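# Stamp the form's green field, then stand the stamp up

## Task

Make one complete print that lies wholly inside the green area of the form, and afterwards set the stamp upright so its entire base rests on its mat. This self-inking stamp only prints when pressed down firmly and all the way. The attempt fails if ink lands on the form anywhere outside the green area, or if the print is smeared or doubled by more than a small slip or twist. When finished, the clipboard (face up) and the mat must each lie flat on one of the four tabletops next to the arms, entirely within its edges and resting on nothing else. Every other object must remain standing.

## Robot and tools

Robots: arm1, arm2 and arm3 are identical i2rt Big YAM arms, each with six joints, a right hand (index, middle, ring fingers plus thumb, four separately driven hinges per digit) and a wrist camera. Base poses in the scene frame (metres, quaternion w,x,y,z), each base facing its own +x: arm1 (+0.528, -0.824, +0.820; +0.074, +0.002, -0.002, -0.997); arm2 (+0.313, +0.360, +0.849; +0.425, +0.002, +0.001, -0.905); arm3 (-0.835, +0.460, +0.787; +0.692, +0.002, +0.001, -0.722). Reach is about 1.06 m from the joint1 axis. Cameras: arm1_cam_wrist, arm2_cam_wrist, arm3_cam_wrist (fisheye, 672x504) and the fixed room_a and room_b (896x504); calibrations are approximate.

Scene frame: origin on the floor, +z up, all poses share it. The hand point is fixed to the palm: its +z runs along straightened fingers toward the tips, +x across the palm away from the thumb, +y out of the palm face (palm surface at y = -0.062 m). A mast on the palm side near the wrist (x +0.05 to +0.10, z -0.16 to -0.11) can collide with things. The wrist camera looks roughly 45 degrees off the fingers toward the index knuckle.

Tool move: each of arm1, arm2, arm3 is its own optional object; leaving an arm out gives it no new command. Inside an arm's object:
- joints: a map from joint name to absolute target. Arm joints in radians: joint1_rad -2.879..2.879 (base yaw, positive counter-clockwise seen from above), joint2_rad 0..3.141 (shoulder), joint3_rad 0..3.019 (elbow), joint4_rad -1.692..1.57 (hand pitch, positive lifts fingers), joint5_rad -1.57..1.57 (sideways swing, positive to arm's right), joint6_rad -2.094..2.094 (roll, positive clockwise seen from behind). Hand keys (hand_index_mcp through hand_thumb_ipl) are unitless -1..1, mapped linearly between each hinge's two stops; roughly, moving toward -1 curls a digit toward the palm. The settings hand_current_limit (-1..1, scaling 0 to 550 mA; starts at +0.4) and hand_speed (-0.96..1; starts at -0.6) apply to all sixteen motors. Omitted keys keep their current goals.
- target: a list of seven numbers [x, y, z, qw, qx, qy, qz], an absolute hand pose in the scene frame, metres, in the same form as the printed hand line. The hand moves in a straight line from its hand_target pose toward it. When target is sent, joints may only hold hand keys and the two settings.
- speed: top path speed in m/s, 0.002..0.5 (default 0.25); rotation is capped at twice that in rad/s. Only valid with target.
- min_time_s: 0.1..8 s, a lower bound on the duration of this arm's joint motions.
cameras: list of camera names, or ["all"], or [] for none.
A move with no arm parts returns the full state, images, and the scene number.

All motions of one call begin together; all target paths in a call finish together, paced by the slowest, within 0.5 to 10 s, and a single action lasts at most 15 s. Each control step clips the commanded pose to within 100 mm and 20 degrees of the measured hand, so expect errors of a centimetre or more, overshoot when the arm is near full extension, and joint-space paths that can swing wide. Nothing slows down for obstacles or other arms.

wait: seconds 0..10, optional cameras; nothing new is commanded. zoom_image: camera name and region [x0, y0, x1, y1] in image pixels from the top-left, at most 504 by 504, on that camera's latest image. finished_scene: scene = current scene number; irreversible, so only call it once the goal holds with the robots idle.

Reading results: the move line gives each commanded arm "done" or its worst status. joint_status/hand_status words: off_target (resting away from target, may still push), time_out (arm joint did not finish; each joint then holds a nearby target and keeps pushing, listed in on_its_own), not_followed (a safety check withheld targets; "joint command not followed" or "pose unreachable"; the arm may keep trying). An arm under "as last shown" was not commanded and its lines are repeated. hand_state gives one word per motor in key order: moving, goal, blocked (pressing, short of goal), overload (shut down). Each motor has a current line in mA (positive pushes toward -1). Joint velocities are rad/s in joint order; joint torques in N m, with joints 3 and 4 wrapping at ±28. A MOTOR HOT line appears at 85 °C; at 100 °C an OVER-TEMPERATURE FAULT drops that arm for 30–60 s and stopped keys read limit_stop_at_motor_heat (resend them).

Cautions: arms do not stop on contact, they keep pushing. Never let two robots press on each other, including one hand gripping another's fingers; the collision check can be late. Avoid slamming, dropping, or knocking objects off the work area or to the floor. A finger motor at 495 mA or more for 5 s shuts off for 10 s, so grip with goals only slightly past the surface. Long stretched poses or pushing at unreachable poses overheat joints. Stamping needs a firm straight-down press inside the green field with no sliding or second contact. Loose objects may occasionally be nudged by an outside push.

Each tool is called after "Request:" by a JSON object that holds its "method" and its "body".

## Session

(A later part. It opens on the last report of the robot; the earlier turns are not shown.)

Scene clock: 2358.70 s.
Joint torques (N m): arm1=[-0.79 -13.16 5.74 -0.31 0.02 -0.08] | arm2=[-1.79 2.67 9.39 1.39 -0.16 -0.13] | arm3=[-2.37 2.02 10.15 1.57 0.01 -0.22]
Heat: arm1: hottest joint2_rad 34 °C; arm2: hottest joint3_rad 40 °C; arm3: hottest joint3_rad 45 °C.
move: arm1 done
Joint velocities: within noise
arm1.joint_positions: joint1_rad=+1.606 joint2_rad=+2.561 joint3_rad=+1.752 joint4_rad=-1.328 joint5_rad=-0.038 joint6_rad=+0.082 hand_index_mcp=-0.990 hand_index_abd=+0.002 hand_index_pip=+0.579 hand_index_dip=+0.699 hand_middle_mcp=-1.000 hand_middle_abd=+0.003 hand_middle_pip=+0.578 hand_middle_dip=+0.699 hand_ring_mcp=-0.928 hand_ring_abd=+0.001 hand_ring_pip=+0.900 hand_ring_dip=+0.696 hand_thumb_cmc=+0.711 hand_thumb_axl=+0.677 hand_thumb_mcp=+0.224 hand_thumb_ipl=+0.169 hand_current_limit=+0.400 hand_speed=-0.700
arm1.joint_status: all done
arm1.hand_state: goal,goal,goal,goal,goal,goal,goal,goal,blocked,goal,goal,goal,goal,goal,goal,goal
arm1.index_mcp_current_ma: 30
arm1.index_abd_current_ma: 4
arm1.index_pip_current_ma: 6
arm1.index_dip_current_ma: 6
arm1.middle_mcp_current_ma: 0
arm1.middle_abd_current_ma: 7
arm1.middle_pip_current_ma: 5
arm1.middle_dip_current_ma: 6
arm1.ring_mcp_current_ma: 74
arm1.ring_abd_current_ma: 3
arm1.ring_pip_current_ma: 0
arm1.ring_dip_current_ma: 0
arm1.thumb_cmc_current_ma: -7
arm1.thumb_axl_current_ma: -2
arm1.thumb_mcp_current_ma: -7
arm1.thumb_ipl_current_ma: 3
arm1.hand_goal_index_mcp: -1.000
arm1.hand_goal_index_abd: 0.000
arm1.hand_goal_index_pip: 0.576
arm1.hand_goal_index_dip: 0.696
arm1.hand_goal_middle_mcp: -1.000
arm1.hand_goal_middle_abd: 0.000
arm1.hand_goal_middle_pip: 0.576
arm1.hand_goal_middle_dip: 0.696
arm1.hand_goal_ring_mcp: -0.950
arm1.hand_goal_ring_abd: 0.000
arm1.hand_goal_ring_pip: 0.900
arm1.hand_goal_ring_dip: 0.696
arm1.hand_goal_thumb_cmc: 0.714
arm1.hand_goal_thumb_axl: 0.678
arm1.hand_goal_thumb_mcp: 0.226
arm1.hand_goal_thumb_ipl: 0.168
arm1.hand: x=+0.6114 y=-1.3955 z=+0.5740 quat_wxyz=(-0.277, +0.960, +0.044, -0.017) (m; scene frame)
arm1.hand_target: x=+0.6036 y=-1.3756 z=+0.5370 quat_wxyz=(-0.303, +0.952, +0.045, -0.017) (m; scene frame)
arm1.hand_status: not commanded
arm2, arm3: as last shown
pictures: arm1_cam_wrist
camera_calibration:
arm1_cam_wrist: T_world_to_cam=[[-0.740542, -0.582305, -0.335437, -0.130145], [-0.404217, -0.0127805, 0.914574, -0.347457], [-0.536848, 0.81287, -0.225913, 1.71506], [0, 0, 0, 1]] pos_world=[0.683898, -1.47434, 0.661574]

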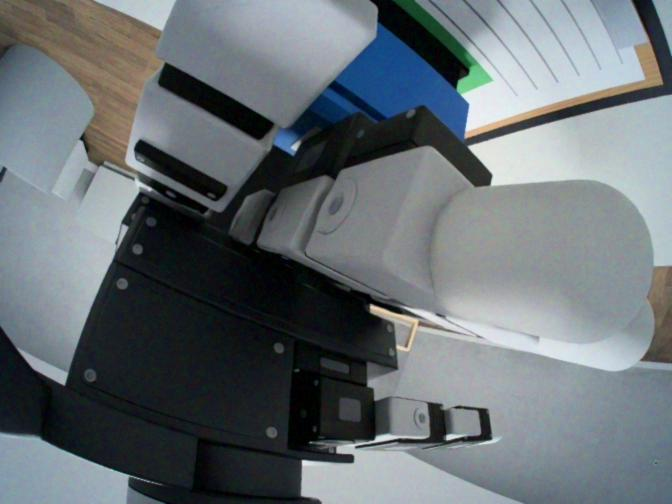

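Request:
{"method": "move", "body": {"arm1": {"joints": {"joint2_rad": 2.68, "joint3_rad": 1.76, "joint4_rad": -1.295}, "min_time_s": 1.0}, "cameras": ["arm1_cam_wrist"]}}

Request:
{"method": "zoom_image", "body": {"camera": "arm1_cam_wrist", "region": [340, 0, 540, 150]}}

Scene clock: 2400.80 s.
Joint torques (N m): arm1=[-0.44 -12.28 4.85 0.1 0 -0.13] | arm2=[-1.73 2.67 9.39 1.4 -0.16 -0.13] | arm3=[-2.49 2.2 10.14 1.57 0.02 -0.21]
Heat: arm1: hottest joint2_rad 33 °C; arm2: hottest joint3_rad 40 °C; arm3: hottest joint3_rad 46 °C.
move: arm1 done
Joint velocities: within noise
arm1.joint_positions: joint1_rad=+1.606 joint2_rad=+2.593 joint3_rad=+1.762 joint4_rad=-1.313 joint5_rad=-0.038 joint6_rad=+0.082 hand_index_mcp=-0.990 hand_index_abd=+0.002 hand_index_pip=+0.579 hand_index_dip=+0.699 hand_middle_mcp=-1.000 hand_middle_abd=+0.003 hand_middle_pip=+0.578 hand_middle_dip=+0.699 hand_ring_mcp=-0.928 hand_ring_abd=+0.001 hand_ring_pip=+0.900 hand_ring_dip=+0.696 hand_thumb_cmc=+0.711 hand_thumb_axl=+0.677 hand_thumb_mcp=+0.224 hand_thumb_ipl=+0.169 hand_current_limit=+0.400 hand_speed=-0.700
arm1.joint_status: all done
arm1.hand_state: goal,goal,goal,goal,goal,goal,goal,goal,blocked,goal,goal,goal,goal,goal,goal,goal
arm1.index_mcp_current_ma: 30
arm1.index_abd_current_ma: 4
arm1.index_pip_current_ma: 6
arm1.index_dip_current_ma: 6
arm1.middle_mcp_current_ma: 0
arm1.middle_abd_current_ma: 7
arm1.middle_pip_current_ma: 5
arm1.middle_dip_current_ma: 6
arm1.ring_mcp_current_ma: 74
arm1.ring_abd_current_ma: 3
arm1.ring_pip_current_ma: 0
arm1.ring_dip_current_ma: 0
arm1.thumb_cmc_current_ma: -7
arm1.thumb_axl_current_ma: -2
arm1.thumb_mcp_current_ma: -7
arm1.thumb_ipl_current_ma: 3
arm1.hand_goal_index_mcp: -1.000
arm1.hand_goal_index_abd: 0.000
arm1.hand_goal_index_pip: 0.576
arm1.hand_goal_index_dip: 0.696
arm1.hand_goal_middle_mcp: -1.000
arm1.hand_goal_middle_abd: 0.000
arm1.hand_goal_middle_pip: 0.576
arm1.hand_goal_middle_dip: 0.696
arm1.hand_goal_ring_mcp: -0.950
arm1.hand_goal_ring_abd: 0.000
arm1.hand_goal_ring_pip: 0.900
arm1.hand_goal_ring_dip: 0.696
arm1.hand_goal_thumb_cmc: 0.714
arm1.hand_goal_thumb_axl: 0.678
arm1.hand_goal_thumb_mcp: 0.226
arm1.hand_goal_thumb_ipl: 0.168
arm1.hand: x=+0.6109 y=-1.3920 z=+0.5571 quat_wxyz=(-0.281, +0.959, +0.044, -0.018) (m; scene frame)
arm1.hand_target: x=+0.6010 y=-1.3607 z=+0.5086 quat_wxyz=(-0.314, +0.948, +0.045, -0.019) (m; scene frame)
arm1.hand_status: not commanded
arm2, arm3: as last shown
pictures: arm1_cam_wrist
camera_calibration:
arm1_cam_wrist: T_world_to_cam=[[-0.741018, -0.579695, -0.33889, -0.128409], [-0.402825, -0.0200167, 0.915058, -0.34342], [-0.537238, 0.814588, -0.218683, 1.70668], [0, 0, 0, 1]] pos_world=[0.6834, -1.47155, 0.643953]

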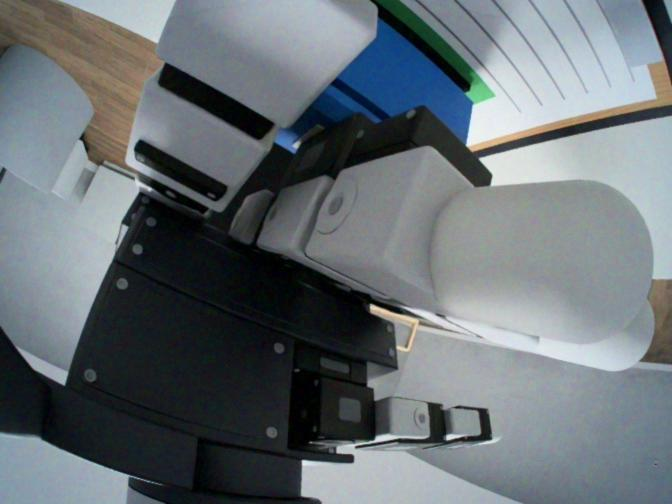

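Scaled by 2.520 from the camera's 672x504 image, which has a finer 960x720 frame.

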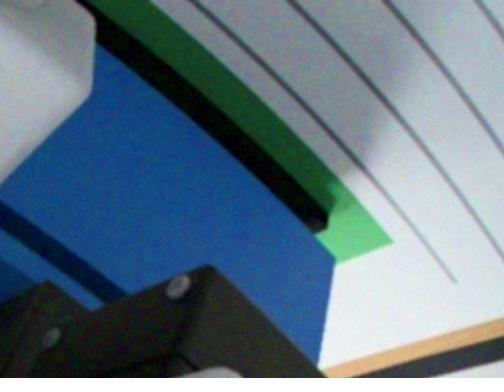

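Request:
{"method": "move", "body": {"arm1": {"joints": {"joint2_rad": 2.72, "joint3_rad": 1.78, "joint4_rad": -1.27}, "min_time_s": 1.0}, "cameras": ["arm1_cam_wrist"]}}

Request:
{"method": "zoom_image", "body": {"camera": "arm1_cam_wrist", "region": [340, 0, 540, 150]}}

Scene clock: 2417.20 s.
Joint torques (N m): arm1=[-0.5 -10.17 5.63 1.14 0 -0.14] | arm2=[-1.73 2.67 9.4 1.39 -0.16 -0.12] | arm3=[-2.32 1.9 10.17 1.59 0.02 -0.22]
Heat: arm1: hottest joint2_rad 32 °C; arm2: hottest joint3_rad 40 °C; arm3: hottest joint3_rad 46 °C.
move: arm1 done
Joint velocities: within noise
arm1.joint_positions: joint1_rad=+1.606 joint2_rad=+2.604 joint3_rad=+1.772 joint4_rad=-1.310 joint5_rad=-0.038 joint6_rad=+0.082 hand_index_mcp=-0.990 hand_index_abd=+0.002 hand_index_pip=+0.579 hand_index_dip=+0.699 hand_middle_mcp=-1.000 hand_middle_abd=+0.003 hand_middle_pip=+0.578 hand_middle_dip=+0.699 hand_ring_mcp=-0.928 hand_ring_abd=+0.001 hand_ring_pip=+0.900 hand_ring_dip=+0.696 hand_thumb_cmc=+0.711 hand_thumb_axl=+0.677 hand_thumb_mcp=+0.224 hand_thumb_ipl=+0.169 hand_current_limit=+0.400 hand_speed=-0.700
arm1.joint_status: all done
arm1.hand_state: goal,goal,goal,goal,goal,goal,goal,goal,blocked,goal,goal,goal,goal,goal,goal,goal
arm1.index_mcp_current_ma: 29
arm1.index_abd_current_ma: 4
arm1.index_pip_current_ma: 6
arm1.index_dip_current_ma: 6
arm1.middle_mcp_current_ma: 0
arm1.middle_abd_current_ma: 7
arm1.middle_pip_current_ma: 5
arm1.middle_dip_current_ma: 6
arm1.ring_mcp_current_ma: 74
arm1.ring_abd_current_ma: 3
arm1.ring_pip_current_ma: 0
arm1.ring_dip_current_ma: 0
arm1.thumb_cmc_current_ma: -8
arm1.thumb_axl_current_ma: -2
arm1.thumb_mcp_current_ma: -7
arm1.thumb_ipl_current_ma: 3
arm1.hand_goal_index_mcp: -1.000
arm1.hand_goal_index_abd: 0.000
arm1.hand_goal_index_pip: 0.576
arm1.hand_goal_index_dip: 0.696
arm1.hand_goal_middle_mcp: -1.000
arm1.hand_goal_middle_abd: 0.000
arm1.hand_goal_middle_pip: 0.576
arm1.hand_goal_middle_dip: 0.696
arm1.hand_goal_ring_mcp: -0.950
arm1.hand_goal_ring_abd: 0.000
arm1.hand_goal_ring_pip: 0.900
arm1.hand_goal_ring_dip: 0.696
arm1.hand_goal_thumb_cmc: 0.714
arm1.hand_goal_thumb_axl: 0.678
arm1.hand_goal_thumb_mcp: 0.226
arm1.hand_goal_thumb_ipl: 0.168
arm1.hand: x=+0.6112 y=-1.3939 z=+0.5529 quat_wxyz=(-0.280, +0.959, +0.044, -0.017) (m; scene frame)
arm1.hand_target: x=+0.6010 y=-1.3600 z=+0.4888 quat_wxyz=(-0.312, +0.949, +0.045, -0.019) (m; scene frame)
arm1.hand_status: not commanded
arm2, arm3: as last shown
pictures: arm1_cam_wrist
camera_calibration:
arm1_cam_wrist: T_world_to_cam=[[-0.740868, -0.58053, -0.337787, -0.132529], [-0.403332, -0.0176056, 0.914885, -0.335761], [-0.537065, 0.814049, -0.221102, 1.708], [0, 0, 0, 1]] pos_world=[0.6837, -1.47325, 0.64006]

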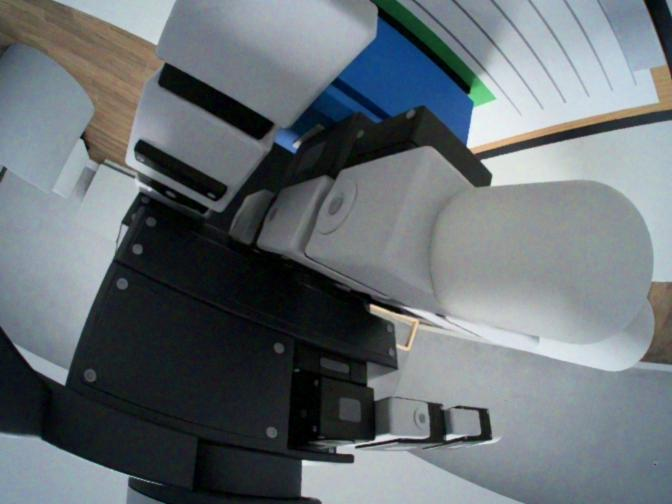

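Scaled by 2.520 from the camera's 672x504 image, which has a finer 960x720 frame.

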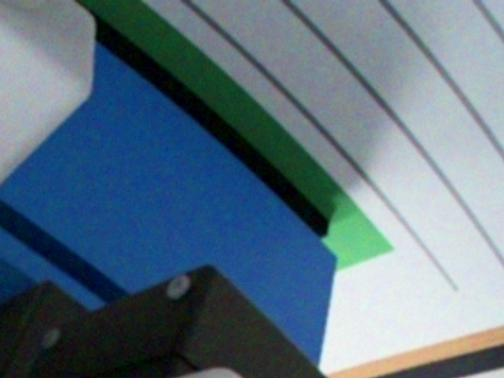

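Request:
{"method": "move", "body": {"arm1": {"joints": {"joint2_rad": 2.80, "joint3_rad": 1.765, "joint4_rad": -1.23}, "min_time_s": 1.2}, "cameras": ["arm1_cam_wrist"]}}

Request:
{"method": "zoom_image", "body": {"camera": "arm1_cam_wrist", "region": [340, 0, 540, 150]}}

Scene clock: 2429.60 s.
Joint torques (N m): arm1=[-1.2 -4.42 4.1 3.12 0.01 -0.09] | arm2=[-1.73 2.73 9.37 1.39 -0.16 -0.13] | arm3=[-2.26 2.08 10.19 1.55 0.02 -0.21]
Heat: arm1: hottest joint2_rad 32 °C; arm2: hottest joint3_rad 40 °C; arm3: hottest joint3_rad 46 °C.
move: arm1 time_out
Joint velocities: within noise
arm1.joint_positions: joint1_rad=+1.606 joint2_rad=+2.612 joint3_rad=+1.775 joint4_rad=-1.313 joint5_rad=-0.039 joint6_rad=+0.082 hand_index_mcp=-0.992 hand_index_abd=+0.002 hand_index_pip=+0.579 hand_index_dip=+0.699 hand_middle_mcp=-1.000 hand_middle_abd=+0.003 hand_middle_pip=+0.578 hand_middle_dip=+0.699 hand_ring_mcp=-0.928 hand_ring_abd=+0.001 hand_ring_pip=+0.900 hand_ring_dip=+0.696 hand_thumb_cmc=+0.711 hand_thumb_axl=+0.677 hand_thumb_mcp=+0.224 hand_thumb_ipl=+0.169 hand_current_limit=+0.400 hand_speed=-0.700
arm1.joint_status: joint2_rad time_out (moved +0.008 of +0.196); joint4_rad time_out (moved -0.003 of +0.080); the others done
arm1.hand_state: goal,goal,goal,goal,goal,goal,goal,goal,blocked,goal,goal,goal,goal,goal,goal,goal
arm1.index_mcp_current_ma: 22
arm1.index_abd_current_ma: 4
arm1.index_pip_current_ma: 6
arm1.index_dip_current_ma: 6
arm1.middle_mcp_current_ma: -1
arm1.middle_abd_current_ma: 7
arm1.middle_pip_current_ma: 5
arm1.middle_dip_current_ma: 6
arm1.ring_mcp_current_ma: 74
arm1.ring_abd_current_ma: 3
arm1.ring_pip_current_ma: 0
arm1.ring_dip_current_ma: 0
arm1.thumb_cmc_current_ma: -8
arm1.thumb_axl_current_ma: -2
arm1.thumb_mcp_current_ma: -7
arm1.thumb_ipl_current_ma: 3
arm1.hand_goal_index_mcp: -1.000
arm1.hand_goal_index_abd: 0.000
arm1.hand_goal_index_pip: 0.576
arm1.hand_goal_index_dip: 0.696
arm1.hand_goal_middle_mcp: -1.000
arm1.hand_goal_middle_abd: 0.000
arm1.hand_goal_middle_pip: 0.576
arm1.hand_goal_middle_dip: 0.696
arm1.hand_goal_ring_mcp: -0.950
arm1.hand_goal_ring_abd: 0.000
arm1.hand_goal_ring_pip: 0.900
arm1.hand_goal_ring_dip: 0.696
arm1.hand_goal_thumb_cmc: 0.714
arm1.hand_goal_thumb_axl: 0.678
arm1.hand_goal_thumb_mcp: 0.226
arm1.hand_goal_thumb_ipl: 0.168
arm1.on_its_own: joint2_rad reads +2.612 and still pushes toward +2.800 since a time_out; joint4_rad reads -1.313 and still pushes toward -1.230 since a time_out
arm1.hand: x=+0.6109 y=-1.3915 z=+0.5492 quat_wxyz=(-0.284, +0.958, +0.044, -0.018) (m; scene frame)
arm1.hand_target: x=+0.5946 y=-1.3228 z=+0.4431 quat_wxyz=(-0.338, +0.940, +0.044, -0.022) (m; scene frame)
arm1.hand_status: not commanded
arm2, arm3: as last shown
pictures: arm1_cam_wrist
camera_calibration:
arm1_cam_wrist: T_world_to_cam=[[-0.74145, -0.57736, -0.341916, -0.125503], [-0.402452, -0.0250953, 0.915097, -0.343525], [-0.536921, 0.816104, -0.213753, 1.7038], [0, 0, 0, 1]] pos_world=[0.6835, -1.47156, 0.635638]

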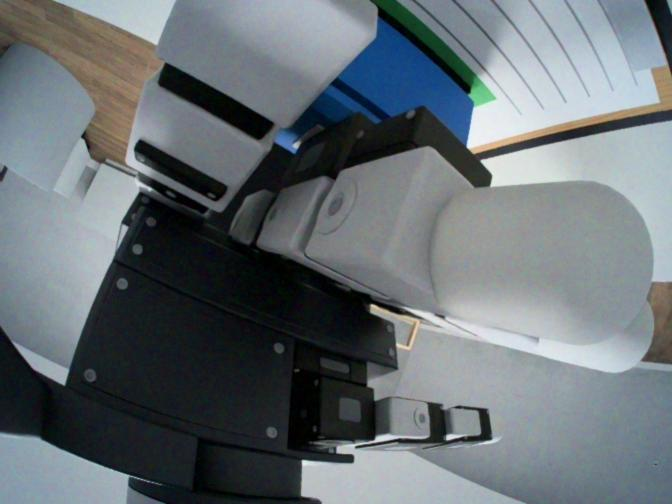

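Scaled by 2.520 from the camera's 672x504 image, which has a finer 960x720 frame.

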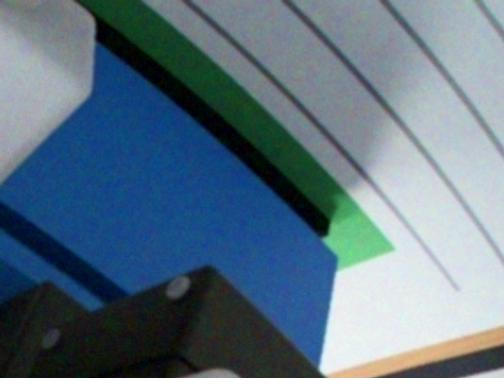

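Request:
{"method": "move", "body": {"arm1": {"joints": {"joint2_rad": 2.92, "joint3_rad": 1.73, "joint4_rad": -1.175}, "min_time_s": 1.2}, "cameras": ["arm1_cam_wrist"]}}

Request:
{"method": "zoom_image", "body": {"camera": "arm1_cam_wrist", "region": [340, 0, 540, 150]}}

Scene clock: 2441.33 s.
Joint torques (N m): arm1=[-0.67 3.55 1.63 5.49 0.05 -0.11] | arm2=[-1.73 2.67 9.37 1.39 -0.16 -0.12] | arm3=[-2.32 2.02 10.14 1.59 0.01 -0.22]
Heat: arm1: hottest joint2_rad 31 °C; arm2: hottest joint3_rad 40 °C; arm3: hottest joint3_rad 46 °C.
move: arm1 time_out
Joint velocities: within noise
arm1.joint_positions: joint1_rad=+1.606 joint2_rad=+2.622 joint3_rad=+1.775 joint4_rad=-1.313 joint5_rad=-0.039 joint6_rad=+0.082 hand_index_mcp=-0.996 hand_index_abd=+0.002 hand_index_pip=+0.579 hand_index_dip=+0.699 hand_middle_mcp=-1.001 hand_middle_abd=+0.003 hand_middle_pip=+0.578 hand_middle_dip=+0.699 hand_ring_mcp=-0.928 hand_ring_abd=+0.001 hand_ring_pip=+0.900 hand_ring_dip=+0.696 hand_thumb_cmc=+0.711 hand_thumb_axl=+0.677 hand_thumb_mcp=+0.224 hand_thumb_ipl=+0.169 hand_current_limit=+0.400 hand_speed=-0.700
arm1.joint_status: joint2_rad time_out (moved +0.011 of +0.308); joint4_rad time_out (moved +0.000 of +0.138); the others done
arm1.hand_state: goal,goal,goal,goal,goal,goal,goal,goal,blocked,goal,goal,goal,goal,goal,goal,goal
arm1.index_mcp_current_ma: 9
arm1.index_abd_current_ma: 4
arm1.index_pip_current_ma: 6
arm1.index_dip_current_ma: 6
arm1.middle_mcp_current_ma: -2
arm1.middle_abd_current_ma: 7
arm1.middle_pip_current_ma: 5
arm1.middle_dip_current_ma: 6
arm1.ring_mcp_current_ma: 74
arm1.ring_abd_current_ma: 3
arm1.ring_pip_current_ma: 0
arm1.ring_dip_current_ma: 0
arm1.thumb_cmc_current_ma: -8
arm1.thumb_axl_current_ma: -2
arm1.thumb_mcp_current_ma: -7
arm1.thumb_ipl_current_ma: 3
arm1.hand_goal_index_mcp: -1.000
arm1.hand_goal_index_abd: 0.000
arm1.hand_goal_index_pip: 0.576
arm1.hand_goal_index_dip: 0.696
arm1.hand_goal_middle_mcp: -1.000
arm1.hand_goal_middle_abd: 0.000
arm1.hand_goal_middle_pip: 0.576
arm1.hand_goal_middle_dip: 0.696
arm1.hand_goal_ring_mcp: -0.950
arm1.hand_goal_ring_abd: 0.000
arm1.hand_goal_ring_pip: 0.900
arm1.hand_goal_ring_dip: 0.696
arm1.hand_goal_thumb_cmc: 0.714
arm1.hand_goal_thumb_axl: 0.678
arm1.hand_goal_thumb_mcp: 0.226
arm1.hand_goal_thumb_ipl: 0.168
arm1.on_its_own: joint2_rad reads +2.622 and still pushes toward +2.920 since a time_out; joint4_rad reads -1.313 and still pushes toward -1.175 since a time_out
arm1.hand: x=+0.6102 y=-1.3872 z=+0.5434 quat_wxyz=(-0.289, +0.956, +0.044, -0.018) (m; scene frame)
arm1.hand_target: x=+0.5824 y=-1.2523 z=+0.3816 quat_wxyz=(-0.384, +0.922, +0.042, -0.028) (m; scene frame)
arm1.hand_status: not commanded
arm2, arm3: as last shown
pictures: arm1_cam_wrist
camera_calibration:
arm1_cam_wrist: T_world_to_cam=[[-0.742023, -0.573672, -0.346847, -0.117476], [-0.401043, -0.0347248, 0.915401, -0.352726], [-0.537184, 0.818349, -0.204301, 1.69687], [0, 0, 0, 1]] pos_world=[0.682901, -1.46827, 0.628811]

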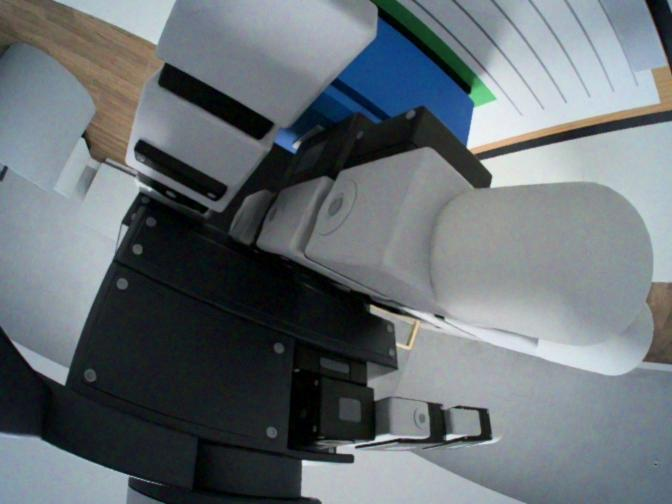

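Scaled by 2.520 from the camera's 672x504 image, which has a finer 960x720 frame.

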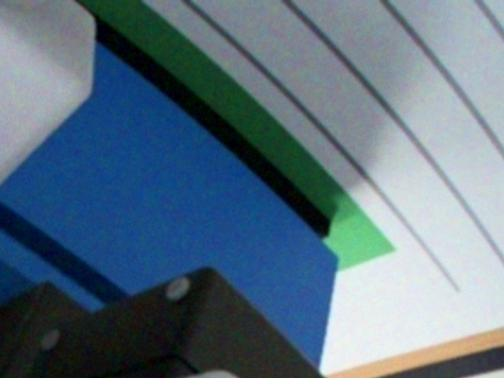

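Request:
{"method": "move", "body": {"arm1": {"joints": {"joint2_rad": 2.80, "joint3_rad": 1.765, "joint4_rad": -1.23}, "min_time_s": 1.0}, "cameras": []}}

Request:
{"method": "move", "body": {"arm1": {"joints": {"joint2_rad": 2.68, "joint3_rad": 1.78, "joint4_rad": -1.29}, "min_time_s": 1.0}, "cameras": ["arm1_cam_wrist"]}}

Request:
{"method": "zoom_image", "body": {"camera": "arm1_cam_wrist", "region": [340, 0, 540, 150]}}

Scene clock: 2460.77 s.
Joint torques (N m): arm1=[-0.5 -5.42 3.78 3.47 -0.02 -0.12] | arm2=[-1.73 2.67 9.39 1.39 -0.17 -0.12] | arm3=[-2.32 2.08 10.15 1.61 0.01 -0.22]
Heat: arm1: hottest joint2_rad 30 °C; arm2: hottest joint3_rad 40 °C; arm3: hottest joint3_rad 46 °C.
move: arm1 time_out
Joint velocities: within noise
arm1.joint_positions: joint1_rad=+1.606 joint2_rad=+2.616 joint3_rad=+1.780 joint4_rad=-1.321 joint5_rad=-0.039 joint6_rad=+0.082 hand_index_mcp=-0.996 hand_index_abd=+0.002 hand_index_pip=+0.579 hand_index_dip=+0.699 hand_middle_mcp=-1.001 hand_middle_abd=+0.003 hand_middle_pip=+0.578 hand_middle_dip=+0.699 hand_ring_mcp=-0.928 hand_ring_abd=+0.001 hand_ring_pip=+0.900 hand_ring_dip=+0.696 hand_thumb_cmc=+0.711 hand_thumb_axl=+0.677 hand_thumb_mcp=+0.224 hand_thumb_ipl=+0.169 hand_current_limit=+0.400 hand_speed=-0.700
arm1.joint_status: joint2_rad time_out (moved -0.006 of +0.178); joint4_rad time_out (moved -0.007 of +0.083); the others done
arm1.hand_state: goal,goal,goal,goal,goal,goal,goal,goal,blocked,goal,goal,goal,goal,goal,goal,goal
arm1.index_mcp_current_ma: 9
arm1.index_abd_current_ma: 4
arm1.index_pip_current_ma: 6
arm1.index_dip_current_ma: 6
arm1.middle_mcp_current_ma: -2
arm1.middle_abd_current_ma: 7
arm1.middle_pip_current_ma: 5
arm1.middle_dip_current_ma: 6
arm1.ring_mcp_current_ma: 74
arm1.ring_abd_current_ma: 3
arm1.ring_pip_current_ma: 0
arm1.ring_dip_current_ma: 0
arm1.thumb_cmc_current_ma: -8
arm1.thumb_axl_current_ma: -2
arm1.thumb_mcp_current_ma: -7
arm1.thumb_ipl_current_ma: 3
arm1.hand_goal_index_mcp: -1.000
arm1.hand_goal_index_abd: 0.000
arm1.hand_goal_index_pip: 0.576
arm1.hand_goal_index_dip: 0.696
arm1.hand_goal_middle_mcp: -1.000
arm1.hand_goal_middle_abd: 0.000
arm1.hand_goal_middle_pip: 0.576
arm1.hand_goal_middle_dip: 0.696
arm1.hand_goal_ring_mcp: -0.950
arm1.hand_goal_ring_abd: 0.000
arm1.hand_goal_ring_pip: 0.900
arm1.hand_goal_ring_dip: 0.696
arm1.hand_goal_thumb_cmc: 0.714
arm1.hand_goal_thumb_axl: 0.678
arm1.hand_goal_thumb_mcp: 0.226
arm1.hand_goal_thumb_ipl: 0.168
arm1.on_its_own: joint2_rad reads +2.616 and still pushes toward +2.800 since a time_out; joint4_rad reads -1.321 and still pushes toward -1.230 since a time_out
arm1.hand: x=+0.6109 y=-1.3909 z=+0.5483 quat_wxyz=(-0.287, +0.957, +0.044, -0.018) (m; scene frame)
arm1.hand_target: x=+0.5946 y=-1.3231 z=+0.4432 quat_wxyz=(-0.338, +0.940, +0.044, -0.022) (m; scene frame)
arm1.hand_status: not commanded
arm2, arm3: as last shown
pictures: none
No camera images: "cameras" was empty.

not run: a stop came earlier in this reply.

Scaled by 2.520 from the camera's 672x504 image, which has a finer 960x720 frame.
This view is cut from an older image: the scene may have changed since it was taken.

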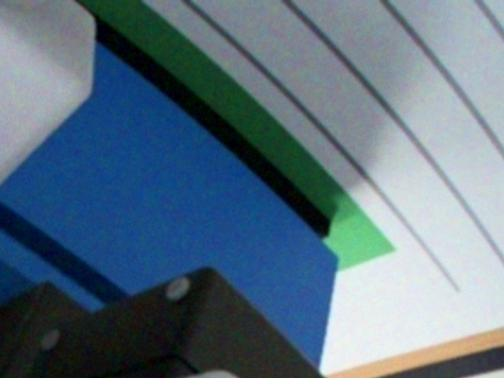

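Request:
{"method": "move", "body": {"arm1": {"joints": {"joint2_rad": 2.68, "joint3_rad": 1.778, "joint4_rad": -1.285}, "min_time_s": 0.8}, "cameras": ["arm1_cam_wrist"]}}

Request:
{"method": "zoom_image", "body": {"camera": "arm1_cam_wrist", "region": [340, 0, 540, 150]}}

Scene clock: 2469.17 s.
Joint torques (N m): arm1=[-0.67 -13.45 5 0.96 0.07 -0.1] | arm2=[-1.73 2.61 9.4 1.39 -0.17 -0.12] | arm3=[-2.37 2.14 10.15 1.57 0.02 -0.23]
Heat: arm1: hottest joint2_rad 30 °C; arm2: hottest joint3_rad 40 °C; arm3: hottest joint3_rad 46 °C.
move: arm1 done
Joint velocities: within noise
arm1.joint_positions: joint1_rad=+1.606 joint2_rad=+2.608 joint3_rad=+1.780 joint4_rad=-1.321 joint5_rad=-0.039 joint6_rad=+0.082 hand_index_mcp=-0.995 hand_index_abd=+0.002 hand_index_pip=+0.579 hand_index_dip=+0.699 hand_middle_mcp=-1.001 hand_middle_abd=+0.003 hand_middle_pip=+0.578 hand_middle_dip=+0.699 hand_ring_mcp=-0.928 hand_ring_abd=+0.001 hand_ring_pip=+0.900 hand_ring_dip=+0.696 hand_thumb_cmc=+0.711 hand_thumb_axl=+0.677 hand_thumb_mcp=+0.224 hand_thumb_ipl=+0.169 hand_current_limit=+0.400 hand_speed=-0.700
arm1.joint_status: all done
arm1.hand_state: goal,goal,goal,goal,goal,goal,goal,goal,blocked,goal,goal,goal,goal,goal,goal,goal
arm1.index_mcp_current_ma: 15
arm1.index_abd_current_ma: 4
arm1.index_pip_current_ma: 6
arm1.index_dip_current_ma: 6
arm1.middle_mcp_current_ma: -1
arm1.middle_abd_current_ma: 7
arm1.middle_pip_current_ma: 5
arm1.middle_dip_current_ma: 6
arm1.ring_mcp_current_ma: 74
arm1.ring_abd_current_ma: 3
arm1.ring_pip_current_ma: 0
arm1.ring_dip_current_ma: 0
arm1.thumb_cmc_current_ma: -8
arm1.thumb_axl_current_ma: -2
arm1.thumb_mcp_current_ma: -7
arm1.thumb_ipl_current_ma: 3
arm1.hand_goal_index_mcp: -1.000
arm1.hand_goal_index_abd: 0.000
arm1.hand_goal_index_pip: 0.576
arm1.hand_goal_index_dip: 0.696
arm1.hand_goal_middle_mcp: -1.000
arm1.hand_goal_middle_abd: 0.000
arm1.hand_goal_middle_pip: 0.576
arm1.hand_goal_middle_dip: 0.696
arm1.hand_goal_ring_mcp: -0.950
arm1.hand_goal_ring_abd: 0.000
arm1.hand_goal_ring_pip: 0.900
arm1.hand_goal_ring_dip: 0.696
arm1.hand_goal_thumb_cmc: 0.714
arm1.hand_goal_thumb_axl: 0.678
arm1.hand_goal_thumb_mcp: 0.226
arm1.hand_goal_thumb_ipl: 0.168
arm1.hand: x=+0.6114 y=-1.3938 z=+0.5528 quat_wxyz=(-0.283, +0.958, +0.044, -0.017) (m; scene frame)
arm1.hand_target: x=+0.6032 y=-1.3730 z=+0.5106 quat_wxyz=(-0.301, +0.952, +0.045, -0.017) (m; scene frame)
arm1.hand_status: not commanded
arm2, arm3: as last shown
pictures: arm1_cam_wrist
camera_calibration:
arm1_cam_wrist: T_world_to_cam=[[-0.741344, -0.577611, -0.341723, -0.125833], [-0.403, -0.024022, 0.914885, -0.344718], [-0.536656, 0.815959, -0.214968, 1.70706], [0, 0, 0, 1]] pos_world=[0.683898, -1.47386, 0.639342]

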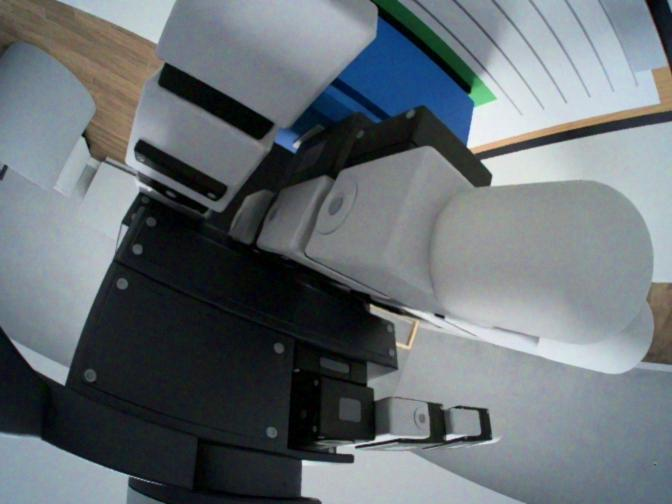

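Scaled by 2.520 from the camera's 672x504 image, which has a finer 960x720 frame.

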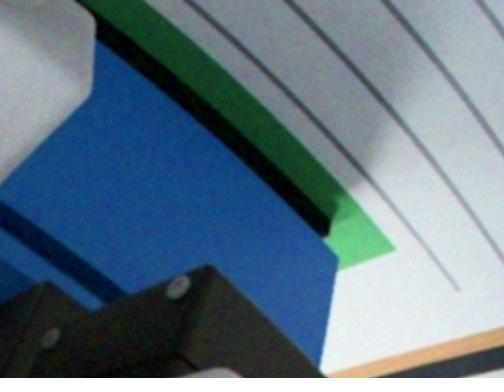

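Request:
{"method": "move", "body": {"arm1": {"joints": {"joint2_rad": 2.62, "joint3_rad": 1.765, "joint4_rad": -1.305}, "min_time_s": 0.6}, "cameras": []}}

Request:
{"method": "move", "body": {"arm1": {"joints": {"joint2_rad": 2.56, "joint3_rad": 1.75, "joint4_rad": -1.32}, "min_time_s": 0.6}, "cameras": ["arm1_cam_wrist"]}}

Request:
{"method": "zoom_image", "body": {"camera": "arm1_cam_wrist", "region": [340, 0, 540, 150]}}

Scene clock: 2479.67 s.
Joint torques (N m): arm1=[0.15 -16.38 4.14 0.28 0.01 -0.15] | arm2=[-1.73 2.67 9.39 1.39 -0.16 -0.13] | arm3=[-2.43 2.02 10.15 1.57 0.01 -0.22]
Heat: arm1: hottest joint2_rad 30 °C; arm2: hottest joint3_rad 40 °C; arm3: hottest joint3_rad 46 °C.
move: arm1 done
Joint velocities: within noise
arm1.joint_positions: joint1_rad=+1.606 joint2_rad=+2.588 joint3_rad=+1.778 joint4_rad=-1.324 joint5_rad=-0.039 joint6_rad=+0.082 hand_index_mcp=-0.994 hand_index_abd=+0.002 hand_index_pip=+0.579 hand_index_dip=+0.699 hand_middle_mcp=-1.000 hand_middle_abd=+0.003 hand_middle_pip=+0.578 hand_middle_dip=+0.699 hand_ring_mcp=-0.928 hand_ring_abd=+0.001 hand_ring_pip=+0.900 hand_ring_dip=+0.696 hand_thumb_cmc=+0.711 hand_thumb_axl=+0.677 hand_thumb_mcp=+0.224 hand_thumb_ipl=+0.169 hand_current_limit=+0.400 hand_speed=-0.700
arm1.joint_status: all done
arm1.hand_state: goal,goal,goal,goal,goal,goal,goal,goal,blocked,goal,goal,goal,goal,goal,goal,goal
arm1.index_mcp_current_ma: 18
arm1.index_abd_current_ma: 4
arm1.index_pip_current_ma: 6
arm1.index_dip_current_ma: 6
arm1.middle_mcp_current_ma: 0
arm1.middle_abd_current_ma: 7
arm1.middle_pip_current_ma: 5
arm1.middle_dip_current_ma: 6
arm1.ring_mcp_current_ma: 74
arm1.ring_abd_current_ma: 3
arm1.ring_pip_current_ma: 0
arm1.ring_dip_current_ma: 0
arm1.thumb_cmc_current_ma: -8
arm1.thumb_axl_current_ma: -2
arm1.thumb_mcp_current_ma: -7
arm1.thumb_ipl_current_ma: 3
arm1.hand_goal_index_mcp: -1.000
arm1.hand_goal_index_abd: 0.000
arm1.hand_goal_index_pip: 0.576
arm1.hand_goal_index_dip: 0.696
arm1.hand_goal_middle_mcp: -1.000
arm1.hand_goal_middle_abd: 0.000
arm1.hand_goal_middle_pip: 0.576
arm1.hand_goal_middle_dip: 0.696
arm1.hand_goal_ring_mcp: -0.950
arm1.hand_goal_ring_abd: 0.000
arm1.hand_goal_ring_pip: 0.900
arm1.hand_goal_ring_dip: 0.696
arm1.hand_goal_thumb_cmc: 0.714
arm1.hand_goal_thumb_axl: 0.678
arm1.hand_goal_thumb_mcp: 0.226
arm1.hand_goal_thumb_ipl: 0.168
arm1.hand: x=+0.6125 y=-1.3996 z=+0.5635 quat_wxyz=(-0.276, +0.960, +0.044, -0.016) (m; scene frame)
arm1.hand_target: x=+0.6054 y=-1.3861 z=+0.5422 quat_wxyz=(-0.288, +0.956, +0.045, -0.015) (m; scene frame)
arm1.hand_status: not commanded
arm2.joint_positions: joint1_rad=-0.387 joint2_rad=+0.596 joint3_rad=+1.389 joint4_rad=-1.190 joint5_rad=+0.003 joint6_rad=+2.017 hand_index_mcp=-0.201 hand_index_abd=+0.005 hand_index_pip=+0.578 hand_index_dip=+0.699 hand_middle_mcp=-0.201 hand_middle_abd=+0.007 hand_middle_pip=+0.578 hand_middle_dip=+0.698 hand_ring_mcp=+0.751 hand_ring_abd=+0.002 hand_ring_pip=+0.577 hand_ring_dip=+0.696 hand_thumb_cmc=-0.562 hand_thumb_axl=+0.675 hand_thumb_mcp=+0.427 hand_thumb_ipl=+0.169 hand_current_limit=+0.400 hand_speed=-0.800
arm2.joint_status: not commanded
arm2.hand_state: goal,goal,goal,goal,goal,goal,goal,goal,goal,goal,goal,goal,goal,goal,goal,goal
arm2.index_mcp_current_ma: -2
arm2.index_abd_current_ma: 18
arm2.index_pip_current_ma: 9
arm2.index_dip_current_ma: 11
arm2.middle_mcp_current_ma: -2
arm2.middle_abd_current_ma: 24
arm2.middle_pip_current_ma: 9
arm2.middle_dip_current_ma: 9
arm2.ring_mcp_current_ma: -11
arm2.ring_abd_current_ma: 7
arm2.ring_pip_current_ma: 3
arm2.ring_dip_current_ma: 0
arm2.thumb_cmc_current_ma: 33
arm2.thumb_axl_current_ma: -12
arm2.thumb_mcp_current_ma: -16
arm2.thumb_ipl_current_ma: 7
arm2.hand_goal_index_mcp: -0.200
arm2.hand_goal_index_abd: 0.000
arm2.hand_goal_index_pip: 0.576
arm2.hand_goal_index_dip: 0.696
arm2.hand_goal_middle_mcp: -0.200
arm2.hand_goal_middle_abd: 0.000
arm2.hand_goal_middle_pip: 0.576
arm2.hand_goal_middle_dip: 0.696
arm2.hand_goal_ring_mcp: 0.754
arm2.hand_goal_ring_abd: 0.000
arm2.hand_goal_ring_pip: 0.576
arm2.hand_goal_ring_dip: 0.696
arm2.hand_goal_thumb_cmc: -0.570
arm2.hand_goal_thumb_axl: 0.678
arm2.hand_goal_thumb_mcp: 0.430
arm2.hand_goal_thumb_ipl: 0.168
arm2.hand: x=+0.0856 y=+0.3135 z=+1.3713 quat_wxyz=(+0.494, +0.019, -0.833, +0.248) (m; scene frame)
arm2.hand_target: x=+0.0900 y=+0.3180 z=+1.3869 quat_wxyz=(+0.504, +0.010, -0.826, +0.253) (m; scene frame)
arm2.hand_status: not commanded
arm3.joint_positions: joint1_rad=+0.213 joint2_rad=+0.596 joint3_rad=+1.362 joint4_rad=-1.284 joint5_rad=+0.102 joint6_rad=+1.110 hand_index_mcp=+0.756 hand_index_abd=+0.001 hand_index_pip=+0.577 hand_index_dip=+0.696 hand_middle_mcp=+0.756 hand_middle_abd=+0.001 hand_middle_pip=+0.577 hand_middle_dip=+0.696 hand_ring_mcp=+0.756 hand_ring_abd=+0.001 hand_ring_pip=+0.577 hand_ring_dip=+0.696 hand_thumb_cmc=+0.716 hand_thumb_axl=+0.677 hand_thumb_mcp=+0.225 hand_thumb_ipl=+0.168 hand_current_limit=+0.400 hand_speed=-0.600
arm3.joint_status: not commanded
arm3.hand_state: goal,goal,goal,goal,goal,goal,goal,goal,goal,goal,goal,goal,goal,goal,goal,goal
arm3.index_mcp_current_ma: 1
arm3.index_abd_current_ma: 0
arm3.index_pip_current_ma: 0
arm3.index_dip_current_ma: 0
arm3.middle_mcp_current_ma: 1
arm3.middle_abd_current_ma: 0
arm3.middle_pip_current_ma: 0
arm3.middle_dip_current_ma: 0
arm3.ring_mcp_current_ma: 2
arm3.ring_abd_current_ma: 0
arm3.ring_pip_current_ma: 0
arm3.ring_dip_current_ma: 0
arm3.thumb_cmc_current_ma: 1
arm3.thumb_axl_current_ma: 0
arm3.thumb_mcp_current_ma: -1
arm3.thumb_ipl_current_ma: 0
arm3.hand_goal_index_mcp: 0.754
arm3.hand_goal_index_abd: 0.000
arm3.hand_goal_index_pip: 0.576
arm3.hand_goal_index_dip: 0.696
arm3.hand_goal_middle_mcp: 0.754
arm3.hand_goal_middle_abd: 0.000
arm3.hand_goal_middle_pip: 0.576
arm3.hand_goal_middle_dip: 0.696
arm3.hand_goal_ring_mcp: 0.754
arm3.hand_goal_ring_abd: 0.000
arm3.hand_goal_ring_pip: 0.576
arm3.hand_goal_ring_dip: 0.696
arm3.hand_goal_thumb_cmc: 0.714
arm3.hand_goal_thumb_axl: 0.678
arm3.hand_goal_thumb_mcp: 0.226
arm3.hand_goal_thumb_ipl: 0.168
arm3.hand: x=-0.8977 y=+0.2067 z=+1.3473 quat_wxyz=(+0.427, +0.759, -0.415, +0.264) (m; scene frame)
arm3.hand_target: x=-0.9013 y=+0.2133 z=+1.3623 quat_wxyz=(+0.436, +0.754, -0.413, +0.265) (m; scene frame)
arm3.hand_status: not commanded
pictures: none
No camera images: "cameras" was empty.

Scene clock: 2480.77 s.
Joint torques (N m): arm1=[-0.67 -18.49 4.21 -0.23 0.03 -0.14] | arm2=[-1.73 2.67 9.4 1.4 -0.17 -0.12] | arm3=[-2.32 2.2 10.15 1.58 0.03 -0.23]
Heat: arm1: hottest joint2_rad 30 °C; arm2: hottest joint3_rad 40 °C; arm3: hottest joint3_rad 46 °C.
move: arm1 done
Joint velocities: within noise
arm1.joint_positions: joint1_rad=+1.606 joint2_rad=+2.550 joint3_rad=+1.763 joint4_rad=-1.327 joint5_rad=-0.039 joint6_rad=+0.082 hand_index_mcp=-0.993 hand_index_abd=+0.002 hand_index_pip=+0.579 hand_index_dip=+0.699 hand_middle_mcp=-1.000 hand_middle_abd=+0.003 hand_middle_pip=+0.578 hand_middle_dip=+0.699 hand_ring_mcp=-0.929 hand_ring_abd=+0.001 hand_ring_pip=+0.900 hand_ring_dip=+0.696 hand_thumb_cmc=+0.710 hand_thumb_axl=+0.677 hand_thumb_mcp=+0.223 hand_thumb_ipl=+0.169 hand_current_limit=+0.400 hand_speed=-0.700
arm1.joint_status: all done
arm1.hand_state: goal,goal,goal,goal,goal,goal,goal,goal,blocked,goal,goal,goal,goal,goal,goal,goal
arm1.index_mcp_current_ma: 18
arm1.index_abd_current_ma: 4
arm1.index_pip_current_ma: 6
arm1.index_dip_current_ma: 6
arm1.middle_mcp_current_ma: 0
arm1.middle_abd_current_ma: 7
arm1.middle_pip_current_ma: 5
arm1.middle_dip_current_ma: 6
arm1.ring_mcp_current_ma: 71
arm1.ring_abd_current_ma: 3
arm1.ring_pip_current_ma: 0
arm1.ring_dip_current_ma: 0
arm1.thumb_cmc_current_ma: -10
arm1.thumb_axl_current_ma: -2
arm1.thumb_mcp_current_ma: -8
arm1.thumb_ipl_current_ma: 3
arm1.hand_goal_index_mcp: -1.000
arm1.hand_goal_index_abd: 0.000
arm1.hand_goal_index_pip: 0.576
arm1.hand_goal_index_dip: 0.696
arm1.hand_goal_middle_mcp: -1.000
arm1.hand_goal_middle_abd: 0.000
arm1.hand_goal_middle_pip: 0.576
arm1.hand_goal_middle_dip: 0.696
arm1.hand_goal_ring_mcp: -0.950
arm1.hand_goal_ring_abd: 0.000
arm1.hand_goal_ring_pip: 0.900
arm1.hand_goal_ring_dip: 0.696
arm1.hand_goal_thumb_cmc: 0.714
arm1.hand_goal_thumb_axl: 0.678
arm1.hand_goal_thumb_mcp: 0.226
arm1.hand_goal_thumb_ipl: 0.168
arm1.hand: x=+0.6134 y=-1.4053 z=+0.5822 quat_wxyz=(-0.266, +0.963, +0.044, -0.015) (m; scene frame)
arm1.hand_target: x=+0.6074 y=-1.3976 z=+0.5732 quat_wxyz=(-0.274, +0.961, +0.046, -0.014) (m; scene frame)
arm1.hand_status: not commanded
arm2, arm3: as last shown
pictures: arm1_cam_wrist
camera_calibration:
arm1_cam_wrist: T_world_to_cam=[[-0.739241, -0.589077, -0.326359, -0.147237], [-0.40887, 0.00752055, 0.912562, -0.321797], [-0.535115, 0.808042, -0.246415, 1.73011], [0, 0, 0, 1]] pos_world=[0.685391, -1.48232, 0.671933]

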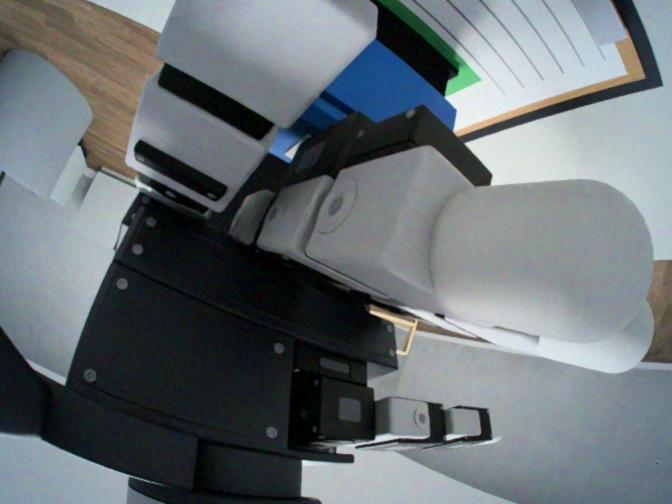

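Scaled by 2.520 from the camera's 672x504 image, which has a finer 960x720 frame.

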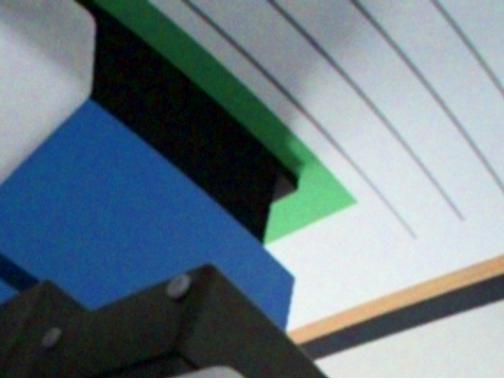

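Request:
{"method": "move", "body": {"arm1": {"joints": {"joint2_rad": 2.45, "joint3_rad": 1.70, "joint4_rad": -1.34}, "min_time_s": 0.8}, "cameras": ["arm1_cam_wrist"]}}

Request:
{"method": "zoom_image", "body": {"camera": "arm1_cam_wrist", "region": [340, 0, 540, 150]}}

Request:
{"method": "move", "body": {"arm1": {"target": [0.67, -1.36, 0.87, 0.2669, -0.9625, -0.0462, 0.0128], "speed": 0.25}, "cameras": ["room_b"]}}

Request:
{"method": "zoom_image", "body": {"camera": "room_b", "region": [640, 320, 720, 400]}}

Scene clock: 2491.70 s.
Joint torques (N m): arm1=[-0.91 -19.43 4.75 -0.99 0.04 -0.12] | arm2=[-1.73 2.67 9.39 1.37 -0.16 -0.13] | arm3=[-2.32 2.02 10.1 1.55 0.01 -0.22]
Heat: arm1: hottest joint2_rad 30 °C; arm2: hottest joint3_rad 40 °C; arm3: hottest joint3_rad 46 °C.
move: arm1 done
Joint velocities: within noise
arm1.joint_positions: joint1_rad=+1.606 joint2_rad=+2.456 joint3_rad=+1.707 joint4_rad=-1.330 joint5_rad=-0.039 joint6_rad=+0.082 hand_index_mcp=-0.993 hand_index_abd=+0.002 hand_index_pip=+0.579 hand_index_dip=+0.699 hand_middle_mcp=-0.991 hand_middle_abd=+0.003 hand_middle_pip=+0.578 hand_middle_dip=+0.699 hand_ring_mcp=-0.929 hand_ring_abd=+0.001 hand_ring_pip=+0.900 hand_ring_dip=+0.696 hand_thumb_cmc=+0.710 hand_thumb_axl=+0.677 hand_thumb_mcp=+0.223 hand_thumb_ipl=+0.169 hand_current_limit=+0.400 hand_speed=-0.700
arm1.joint_status: all done
arm1.hand_state: goal,goal,goal,goal,goal,goal,goal,goal,blocked,goal,goal,goal,goal,goal,goal,goal
arm1.index_mcp_current_ma: 21
arm1.index_abd_current_ma: 4
arm1.index_pip_current_ma: 6
arm1.index_dip_current_ma: 6
arm1.middle_mcp_current_ma: 27
arm1.middle_abd_current_ma: 7
arm1.middle_pip_current_ma: 5
arm1.middle_dip_current_ma: 6
arm1.ring_mcp_current_ma: 71
arm1.ring_abd_current_ma: 3
arm1.ring_pip_current_ma: 0
arm1.ring_dip_current_ma: 0
arm1.thumb_cmc_current_ma: -10
arm1.thumb_axl_current_ma: -2
arm1.thumb_mcp_current_ma: -8
arm1.thumb_ipl_current_ma: 3
arm1.hand_goal_index_mcp: -1.000
arm1.hand_goal_index_abd: 0.000
arm1.hand_goal_index_pip: 0.576
arm1.hand_goal_index_dip: 0.696
arm1.hand_goal_middle_mcp: -1.000
arm1.hand_goal_middle_abd: 0.000
arm1.hand_goal_middle_pip: 0.576
arm1.hand_goal_middle_dip: 0.696
arm1.hand_goal_ring_mcp: -0.950
arm1.hand_goal_ring_abd: 0.000
arm1.hand_goal_ring_pip: 0.900
arm1.hand_goal_ring_dip: 0.696
arm1.hand_goal_thumb_cmc: 0.714
arm1.hand_goal_thumb_axl: 0.678
arm1.hand_goal_thumb_mcp: 0.226
arm1.hand_goal_thumb_ipl: 0.168
arm1.hand: x=+0.6139 y=-1.4083 z=+0.6234 quat_wxyz=(-0.249, +0.967, +0.045, -0.013) (m; scene frame)
arm1.hand_target: x=+0.6085 y=-1.4050 z=+0.6253 quat_wxyz=(-0.255, +0.966, +0.047, -0.011) (m; scene frame)
arm1.hand_status: not commanded
arm2, arm3: as last shown
pictures: arm1_cam_wrist
camera_calibration:
arm1_cam_wrist: T_world_to_cam=[[-0.737273, -0.600076, -0.310383, -0.161886], [-0.414745, 0.0393551, 0.909086, -0.308605], [-0.533306, 0.798974, -0.277894, 1.74858], [0, 0, 0, 1]] pos_world=[0.685182, -1.48207, 0.716223]

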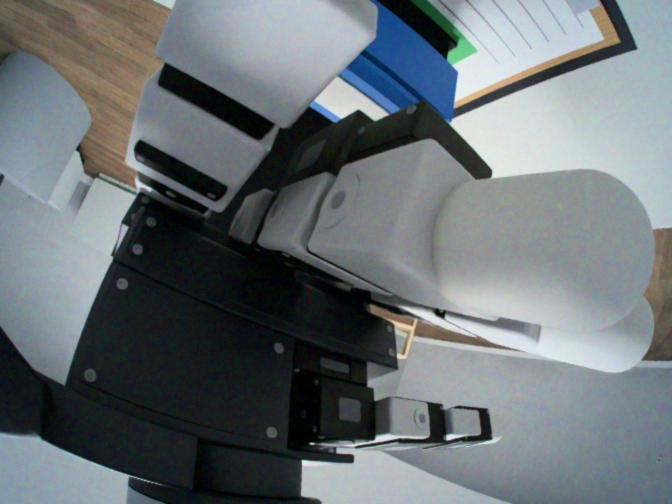

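Scaled by 2.520 from the camera's 672x504 image, which has a finer 960x720 frame.

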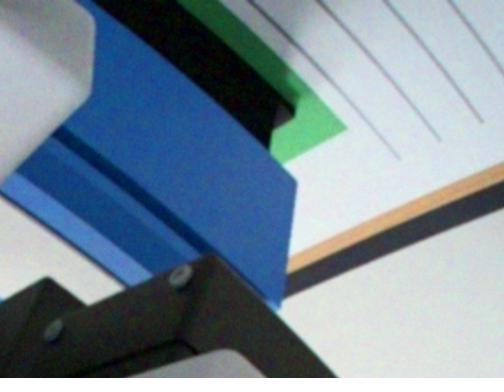

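Scene clock: 2493.57 s.
Joint torques (N m): arm1=[0.85 -15.56 6.65 -0.84 -0.14 0.17] | arm2=[-1.73 2.61 9.39 1.39 -0.16 -0.12] | arm3=[-2.43 1.85 10.14 1.59 0.02 -0.22]
Heat: arm1: hottest joint2_rad 30 °C; arm2: hottest joint3_rad 40 °C; arm3: hottest joint3_rad 46 °C.
move: arm1 off_target
Joint velocities: within noise
arm1.joint_positions: joint1_rad=+1.709 joint2_rad=+2.011 joint3_rad=+1.648 joint4_rad=-1.678 joint5_rad=-0.095 joint6_rad=+0.162 hand_index_mcp=-0.992 hand_index_abd=+0.002 hand_index_pip=+0.579 hand_index_dip=+0.699 hand_middle_mcp=-0.990 hand_middle_abd=+0.003 hand_middle_pip=+0.578 hand_middle_dip=+0.699 hand_ring_mcp=-0.929 hand_ring_abd=+0.001 hand_ring_pip=+0.900 hand_ring_dip=+0.696 hand_thumb_cmc=+0.710 hand_thumb_axl=+0.677 hand_thumb_mcp=+0.223 hand_thumb_ipl=+0.169 hand_current_limit=+0.400 hand_speed=-0.700
arm1.joint_status: not commanded
arm1.hand_state: goal,goal,goal,goal,goal,goal,goal,goal,blocked,goal,goal,goal,goal,goal,goal,goal
arm1.index_mcp_current_ma: 22
arm1.index_abd_current_ma: 4
arm1.index_pip_current_ma: 6
arm1.index_dip_current_ma: 6
arm1.middle_mcp_current_ma: 29
arm1.middle_abd_current_ma: 7
arm1.middle_pip_current_ma: 5
arm1.middle_dip_current_ma: 6
arm1.ring_mcp_current_ma: 71
arm1.ring_abd_current_ma: 3
arm1.ring_pip_current_ma: 0
arm1.ring_dip_current_ma: 0
arm1.thumb_cmc_current_ma: -10
arm1.thumb_axl_current_ma: -2
arm1.thumb_mcp_current_ma: -8
arm1.thumb_ipl_current_ma: 3
arm1.hand_goal_index_mcp: -1.000
arm1.hand_goal_index_abd: 0.000
arm1.hand_goal_index_pip: 0.576
arm1.hand_goal_index_dip: 0.696
arm1.hand_goal_middle_mcp: -1.000
arm1.hand_goal_middle_abd: 0.000
arm1.hand_goal_middle_pip: 0.576
arm1.hand_goal_middle_dip: 0.696
arm1.hand_goal_ring_mcp: -0.950
arm1.hand_goal_ring_abd: 0.000
arm1.hand_goal_ring_pip: 0.900
arm1.hand_goal_ring_dip: 0.696
arm1.hand_goal_thumb_cmc: 0.714
arm1.hand_goal_thumb_axl: 0.678
arm1.hand_goal_thumb_mcp: 0.226
arm1.hand_goal_thumb_ipl: 0.168
arm1.hand: x=+0.6677 y=-1.3661 z=+0.8720 quat_wxyz=(-0.235, +0.971, +0.050, -0.005) (m; scene frame)
arm1.hand_target: x=+0.6700 y=-1.3596 z=+0.8695 quat_wxyz=(-0.243, +0.969, +0.046, -0.009) (m; scene frame)
arm1.hand_status: off_target (0.007 m and 3.9 deg from the pose sent, 0.257 m and 2.1 deg at the start; a joint's target at an end of its range on 28 of 56 steps)
arm2, arm3: as last shown
pictures: room_b

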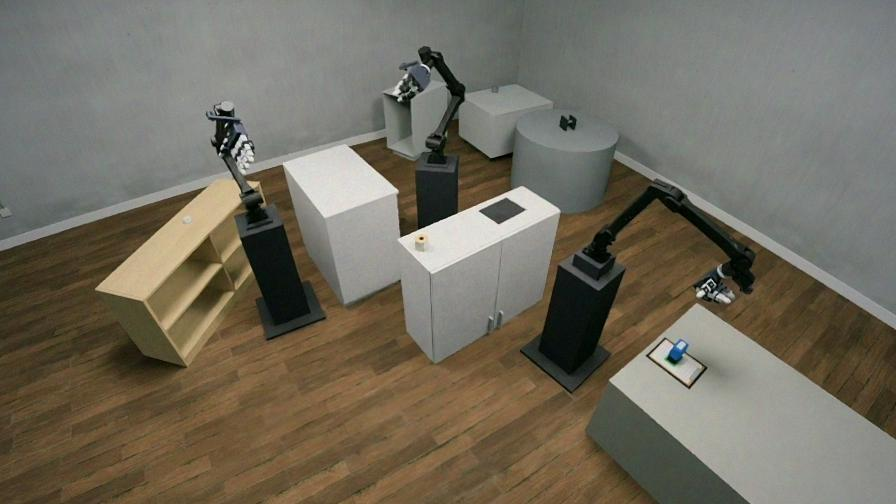

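Scaled by 6.300 from the camera's 896x504 image, which has a finer 1280x720 frame.

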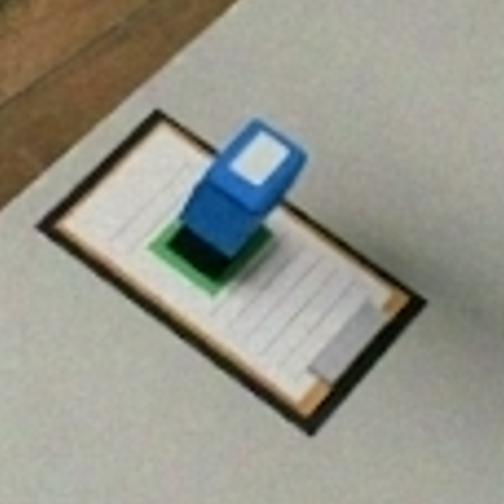

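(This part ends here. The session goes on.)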